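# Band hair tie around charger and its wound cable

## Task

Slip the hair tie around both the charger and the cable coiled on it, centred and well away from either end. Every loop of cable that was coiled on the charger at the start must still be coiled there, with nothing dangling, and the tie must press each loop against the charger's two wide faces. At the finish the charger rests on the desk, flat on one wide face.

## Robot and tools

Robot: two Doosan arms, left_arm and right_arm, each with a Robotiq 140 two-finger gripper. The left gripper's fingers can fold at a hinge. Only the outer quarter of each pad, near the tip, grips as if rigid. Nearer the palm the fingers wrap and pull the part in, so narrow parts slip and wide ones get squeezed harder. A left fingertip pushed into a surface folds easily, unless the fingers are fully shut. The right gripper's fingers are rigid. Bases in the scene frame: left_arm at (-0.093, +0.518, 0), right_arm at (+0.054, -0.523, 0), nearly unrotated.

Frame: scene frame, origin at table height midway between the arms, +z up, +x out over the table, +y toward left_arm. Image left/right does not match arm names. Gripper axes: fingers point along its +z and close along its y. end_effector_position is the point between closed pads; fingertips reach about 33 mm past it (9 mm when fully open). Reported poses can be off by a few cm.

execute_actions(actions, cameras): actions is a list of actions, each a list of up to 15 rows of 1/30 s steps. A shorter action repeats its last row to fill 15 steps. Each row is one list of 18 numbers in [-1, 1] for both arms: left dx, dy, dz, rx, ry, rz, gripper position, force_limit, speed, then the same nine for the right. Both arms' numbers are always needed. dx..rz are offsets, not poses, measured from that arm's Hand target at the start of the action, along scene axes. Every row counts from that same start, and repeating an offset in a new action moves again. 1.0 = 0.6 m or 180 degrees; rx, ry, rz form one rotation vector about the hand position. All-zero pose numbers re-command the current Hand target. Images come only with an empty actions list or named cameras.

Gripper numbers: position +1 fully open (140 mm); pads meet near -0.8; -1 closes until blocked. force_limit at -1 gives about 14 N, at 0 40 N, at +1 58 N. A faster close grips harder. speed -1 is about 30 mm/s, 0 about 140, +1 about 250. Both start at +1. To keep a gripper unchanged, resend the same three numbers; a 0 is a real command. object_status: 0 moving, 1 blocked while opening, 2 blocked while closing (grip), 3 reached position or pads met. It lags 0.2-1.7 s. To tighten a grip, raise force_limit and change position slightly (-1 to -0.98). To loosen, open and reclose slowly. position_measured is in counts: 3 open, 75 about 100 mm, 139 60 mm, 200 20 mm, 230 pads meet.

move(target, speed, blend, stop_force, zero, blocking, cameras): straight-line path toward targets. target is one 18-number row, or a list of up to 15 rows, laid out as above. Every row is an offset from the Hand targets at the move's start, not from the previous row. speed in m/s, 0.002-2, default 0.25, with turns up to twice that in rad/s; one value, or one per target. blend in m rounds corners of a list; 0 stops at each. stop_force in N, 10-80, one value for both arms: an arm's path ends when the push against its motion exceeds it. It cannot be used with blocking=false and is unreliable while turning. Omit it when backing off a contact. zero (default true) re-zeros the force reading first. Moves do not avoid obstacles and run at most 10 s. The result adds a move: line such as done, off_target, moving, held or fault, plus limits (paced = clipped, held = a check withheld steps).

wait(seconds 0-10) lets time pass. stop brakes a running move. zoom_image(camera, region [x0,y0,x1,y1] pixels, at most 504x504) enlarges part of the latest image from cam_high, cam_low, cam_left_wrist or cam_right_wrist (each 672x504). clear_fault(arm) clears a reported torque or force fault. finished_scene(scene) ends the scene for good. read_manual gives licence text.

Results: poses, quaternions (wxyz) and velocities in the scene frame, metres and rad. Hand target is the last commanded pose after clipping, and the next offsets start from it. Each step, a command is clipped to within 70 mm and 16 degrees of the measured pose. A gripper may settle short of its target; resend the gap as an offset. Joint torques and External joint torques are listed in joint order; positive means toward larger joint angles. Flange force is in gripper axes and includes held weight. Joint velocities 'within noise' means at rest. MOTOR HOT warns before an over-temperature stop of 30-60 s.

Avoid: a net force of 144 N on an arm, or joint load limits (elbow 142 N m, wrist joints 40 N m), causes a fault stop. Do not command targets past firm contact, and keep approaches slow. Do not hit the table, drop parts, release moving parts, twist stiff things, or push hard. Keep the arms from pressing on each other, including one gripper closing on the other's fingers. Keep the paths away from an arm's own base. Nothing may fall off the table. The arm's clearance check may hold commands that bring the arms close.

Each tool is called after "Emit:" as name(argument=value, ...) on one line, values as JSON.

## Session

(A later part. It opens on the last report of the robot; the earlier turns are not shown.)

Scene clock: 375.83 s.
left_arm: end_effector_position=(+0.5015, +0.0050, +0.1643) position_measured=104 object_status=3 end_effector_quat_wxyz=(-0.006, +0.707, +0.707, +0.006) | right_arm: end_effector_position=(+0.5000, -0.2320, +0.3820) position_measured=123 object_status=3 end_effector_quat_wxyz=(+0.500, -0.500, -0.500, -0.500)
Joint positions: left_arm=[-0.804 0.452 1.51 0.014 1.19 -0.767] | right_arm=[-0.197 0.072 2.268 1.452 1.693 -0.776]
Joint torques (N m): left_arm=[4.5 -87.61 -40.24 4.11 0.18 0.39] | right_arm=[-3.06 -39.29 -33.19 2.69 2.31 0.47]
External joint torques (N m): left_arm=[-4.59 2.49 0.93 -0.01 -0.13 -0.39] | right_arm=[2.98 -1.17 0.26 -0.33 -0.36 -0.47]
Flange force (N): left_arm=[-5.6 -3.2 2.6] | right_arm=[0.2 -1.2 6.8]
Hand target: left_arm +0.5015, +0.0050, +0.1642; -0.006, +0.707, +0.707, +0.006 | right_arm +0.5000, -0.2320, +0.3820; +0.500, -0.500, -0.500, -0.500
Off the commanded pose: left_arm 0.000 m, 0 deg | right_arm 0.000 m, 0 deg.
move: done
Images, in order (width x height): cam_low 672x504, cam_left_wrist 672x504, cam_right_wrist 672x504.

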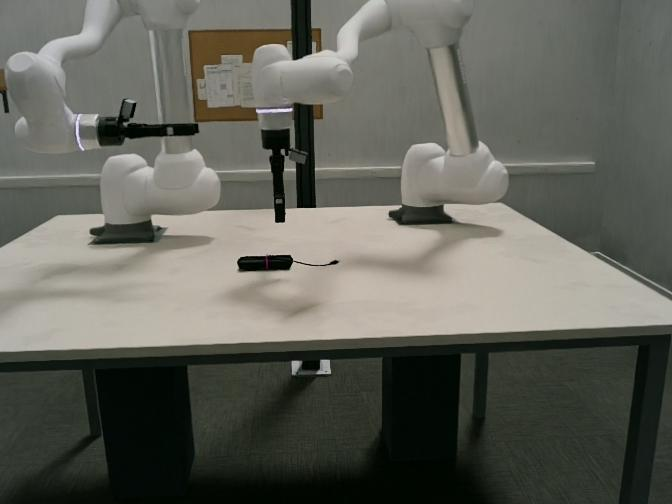

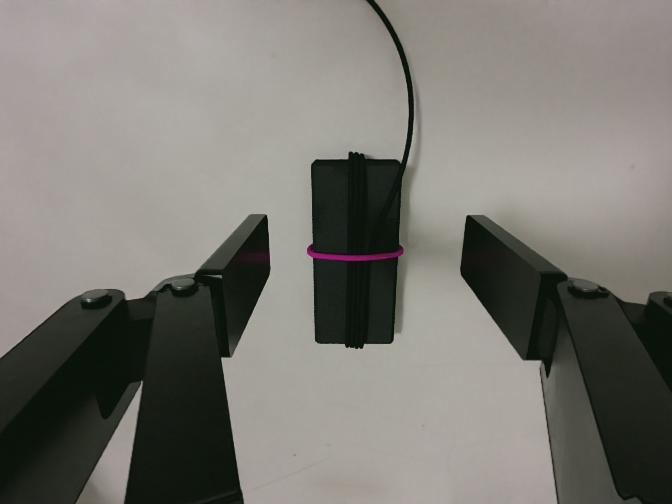

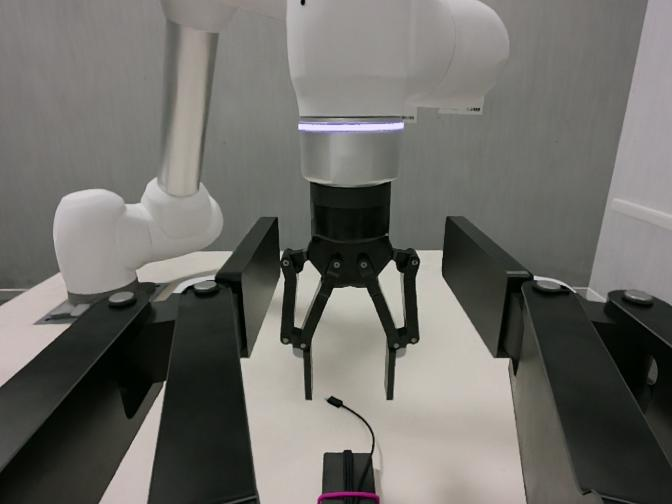

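Emit:
move(target=[[0.0542,0.1017,-0.0737,0,0,0,0.2,0,-1,0,0,0,0,0,0,0.05,-0.1,-0.8],[0.0542,0.1017,-0.0737,0,0,0,-0.4,0,-0.3,0,0,0,0,0,0,0.05,-0.1,-0.8],[0.0542,0.1017,-0.207,0,0,0,-0.4,0,-0.3,0,0,0,0,0,0,0.05,-0.1,-0.8],[0.0542,0.1017,-0.207,0,0,0,-1,-1,-1,0,0,0,0,0,0,0.05,-0.1,-0.8]], speed=[0.25,0.25,0.12,0.1], cameras=["cam_left_wrist","cam_low"])

Emit:
zoom_image(camera="cam_low", region=[230, 220, 350, 280])

Scene clock: 412.27 s.
left_arm: end_effector_position=(+0.5340, +0.0660, +0.0400) position_measured=225 object_status=0 end_effector_quat_wxyz=(-0.006, +0.707, +0.707, +0.006) | right_arm: end_effector_position=(+0.5000, -0.2320, +0.3820) position_measured=123 object_status=3 end_effector_quat_wxyz=(+0.500, -0.500, -0.500, -0.500)
Joint positions: left_arm=[-0.717 0.53 1.64 0.016 0.982 -0.685] | right_arm=[-0.197 0.072 2.268 1.452 1.693 -0.776]
Joint torques (N m): left_arm=[4.86 -89.94 -36.01 3.67 0.19 0.35] | right_arm=[-3.45 -39.27 -33.19 2.66 2.28 0.44]
External joint torques (N m): left_arm=[-4.87 2.14 1.01 -0.01 -0.14 -0.35] | right_arm=[3.58 -1.17 0.26 -0.33 -0.33 -0.44]
Flange force (N): left_arm=[-5.6 -3.8 2.7] | right_arm=[0.3 -0.9 8.0]
Hand target: left_arm +0.5340, +0.0660, +0.0400; -0.006, +0.707, +0.707, +0.006 | right_arm +0.5000, -0.2320, +0.3820; +0.500, -0.500, -0.500, -0.500
Off the commanded pose: left_arm 0.000 m, 0 deg | right_arm 0.000 m, 0 deg.
move: done
Images, in order (width x height): cam_low 672x504, cam_left_wrist 672x504.

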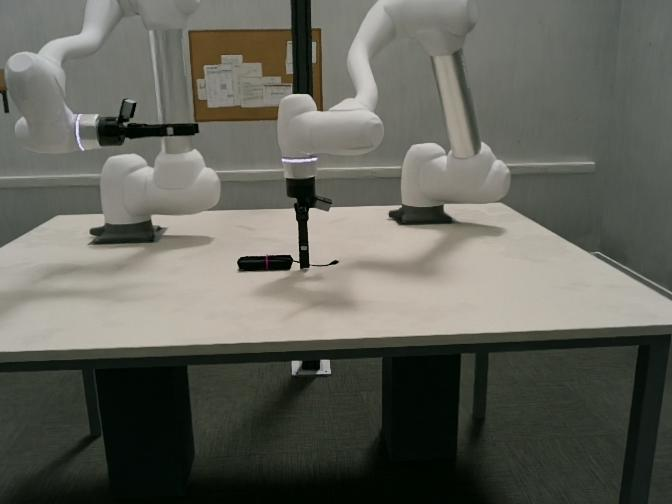

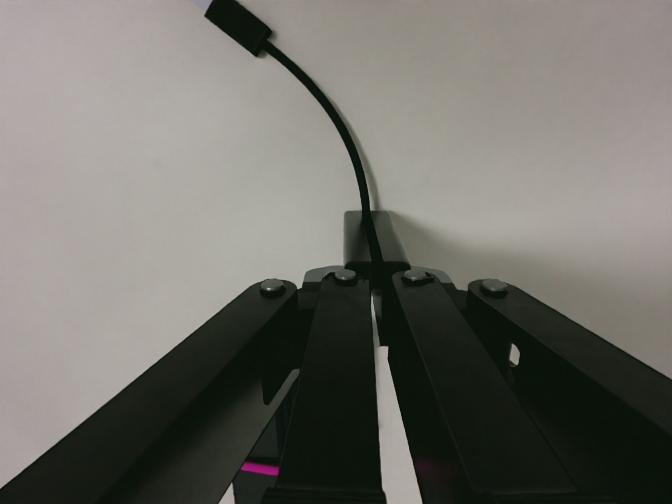

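Scaled by 4.200 from the camera's 672x504 image, which has a finer 960x720 frame.

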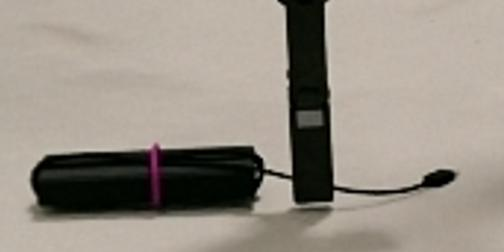

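Emit:
move(target=[[0,0,0.08,0,0,0,-1,-1,-1,0,0,0,0,0,0,0.05,-0.1,-0.8],[-0.04,0,0.08,0,0,0,-1,-1,-1,0,0,0,0,0,0,0.05,-0.1,-0.8],[-0.04,0.012,0.037,0,0,0,-1,-1,-1,0,0,0,0,0,0,0.05,-0.1,-0.8],[-0.04,0.012,0.037,0,0,0,-0.4,-1,-0.5,0,0,0,0,0,0,0.05,-0.1,-0.8],[-0.04,0.012,0.22,0,0,0,-0.4,-1,-0.5,0,0,0,0,0,0,0.05,-0.1,-0.8]], speed=[0.1,0.1,0.08,0.08,0.15], blend=[0.01,0.01,0,0,0], cameras=["cam_left_wrist","cam_low"])

Emit:
zoom_image(camera="cam_low", region=[230, 220, 350, 280])

Emit:
zoom_image(camera="cam_left_wrist", region=[200, 120, 520, 484])

Scene clock: 421.60 s.
left_arm: end_effector_position=(+0.5100, +0.0732, +0.1721) position_measured=179 object_status=3 end_effector_quat_wxyz=(-0.006, +0.707, +0.707, +0.006) | right_arm: end_effector_position=(+0.5000, -0.2320, +0.3820) position_measured=123 object_status=3 end_effector_quat_wxyz=(+0.500, -0.500, -0.500, -0.500)
Joint positions: left_arm=[-0.73 0.393 1.583 0.015 1.175 -0.694] | right_arm=[-0.197 0.072 2.268 1.452 1.693 -0.776]
Joint torques (N m): left_arm=[4.07 -81.11 -39.55 4.08 0.25 0.4] | right_arm=[-3.2 -39.25 -33.16 2.66 2.28 0.45]
External joint torques (N m): left_arm=[-3.75 1.83 0.57 0 -0.2 -0.4] | right_arm=[3.28 -1.49 0.17 -0.32 -0.32 -0.45]
Flange force (N): left_arm=[-5.1 -2.4 2.0] | right_arm=[0.8 -1.4 7.4]
Hand target: left_arm +0.5100, +0.0732, +0.1720; -0.006, +0.707, +0.707, +0.006 | right_arm +0.5000, -0.2320, +0.3820; +0.500, -0.500, -0.500, -0.500
Off the commanded pose: left_arm 0.000 m, 0 deg | right_arm 0.000 m, 0 deg.
move: done
Images, in order (width x height): cam_low 672x504, cam_left_wrist 672x504.

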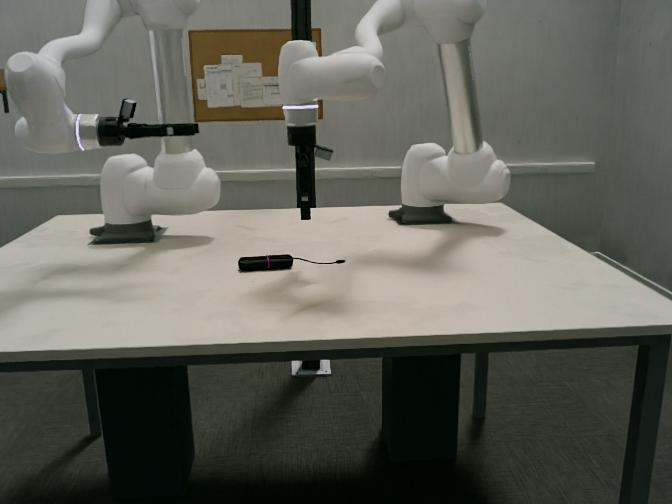

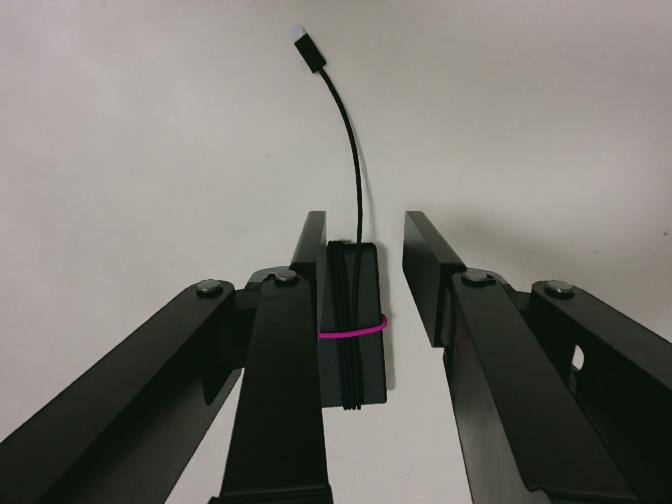

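Scaled by 4.200 from the camera's 672x504 image, which has a finer 960x720 frame.

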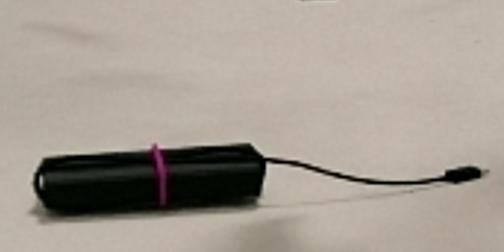

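Scaled by 1.385 from the camera's 672x504 image, which has a finer 960x720 frame.

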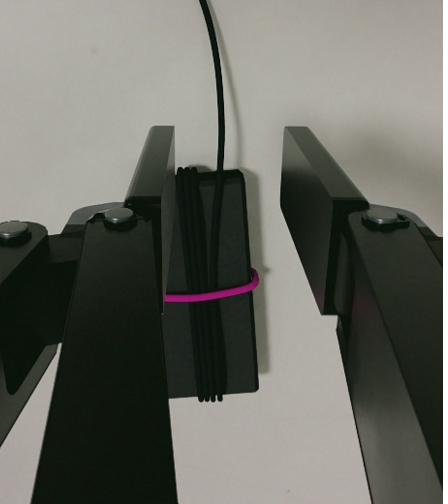

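Emit:
zoom_image(camera="cam_low", region=[235, 248, 300, 278])

Emit:
move(target=[-0.0133,-0.08,0.08,0,0,0,0.3,-1,-0.3,0,0,0,0,0,0,0.05,-0.1,-0.8], speed=0.25, cameras=["cam_left_wrist"])

Emit:
zoom_image(camera="cam_left_wrist", region=[240, 60, 480, 360])

Scaled by 7.754 from the camera's 672x504 image, which has a finer 960x720 frame.

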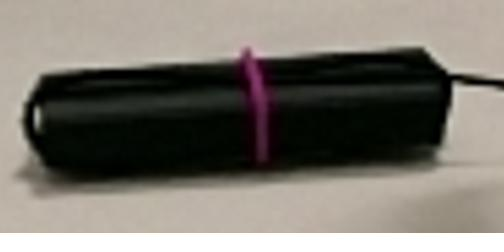

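Scene clock: 427.63 s.
left_arm: end_effector_position=(+0.5020, +0.0252, +0.2200) position_measured=91 object_status=0 end_effector_quat_wxyz=(-0.006, +0.707, +0.707, +0.006) | right_arm: end_effector_position=(+0.5000, -0.2320, +0.3820) position_measured=123 object_status=3 end_effector_quat_wxyz=(+0.500, -0.500, -0.500, -0.500)
Joint positions: left_arm=[-0.784 0.402 1.479 0.014 1.272 -0.746] | right_arm=[-0.197 0.072 2.268 1.452 1.693 -0.776]
Joint torques (N m): left_arm=[5.09 -83.26 -41.65 4.29 0.19 0.38] | right_arm=[-3.02 -39.22 -33.26 2.7 2.35 0.45]
External joint torques (N m): left_arm=[-5.29 1.66 1.11 -0.06 -0.13 -0.38] | right_arm=[3.05 -1.22 0.32 -0.36 -0.39 -0.45]
Flange force (N): left_arm=[-5.4 -5.0 2.2] | right_arm=[0.3 -1.3 6.9]
Hand target: left_arm +0.5020, +0.0252, +0.2200; -0.006, +0.707, +0.707, +0.006 | right_arm +0.5000, -0.2320, +0.3820; +0.500, -0.500, -0.500, -0.500
Off the commanded pose: left_arm 0.000 m, 0 deg | right_arm 0.000 m, 0 deg.
move: done
Images, in order (width x height): cam_left_wrist 672x504.

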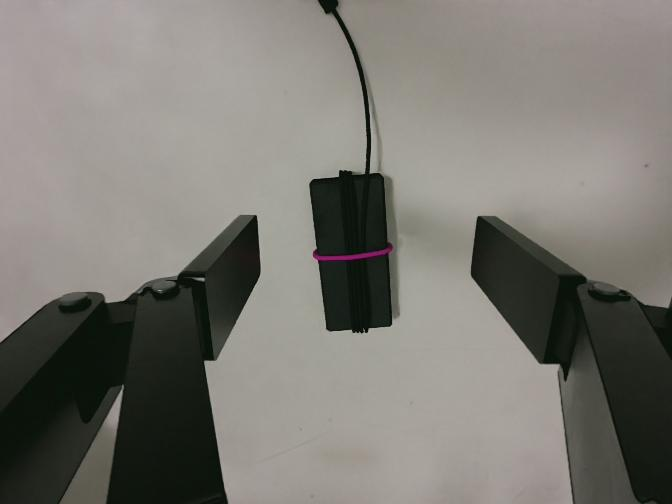

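Scaled by 1.680 from the camera's 672x504 image, which has a finer 960x720 frame.

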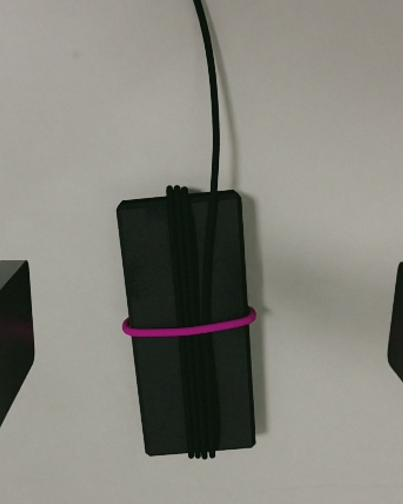

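Emit:
finished_scene(scene=2)

The scene is finished: the task was done.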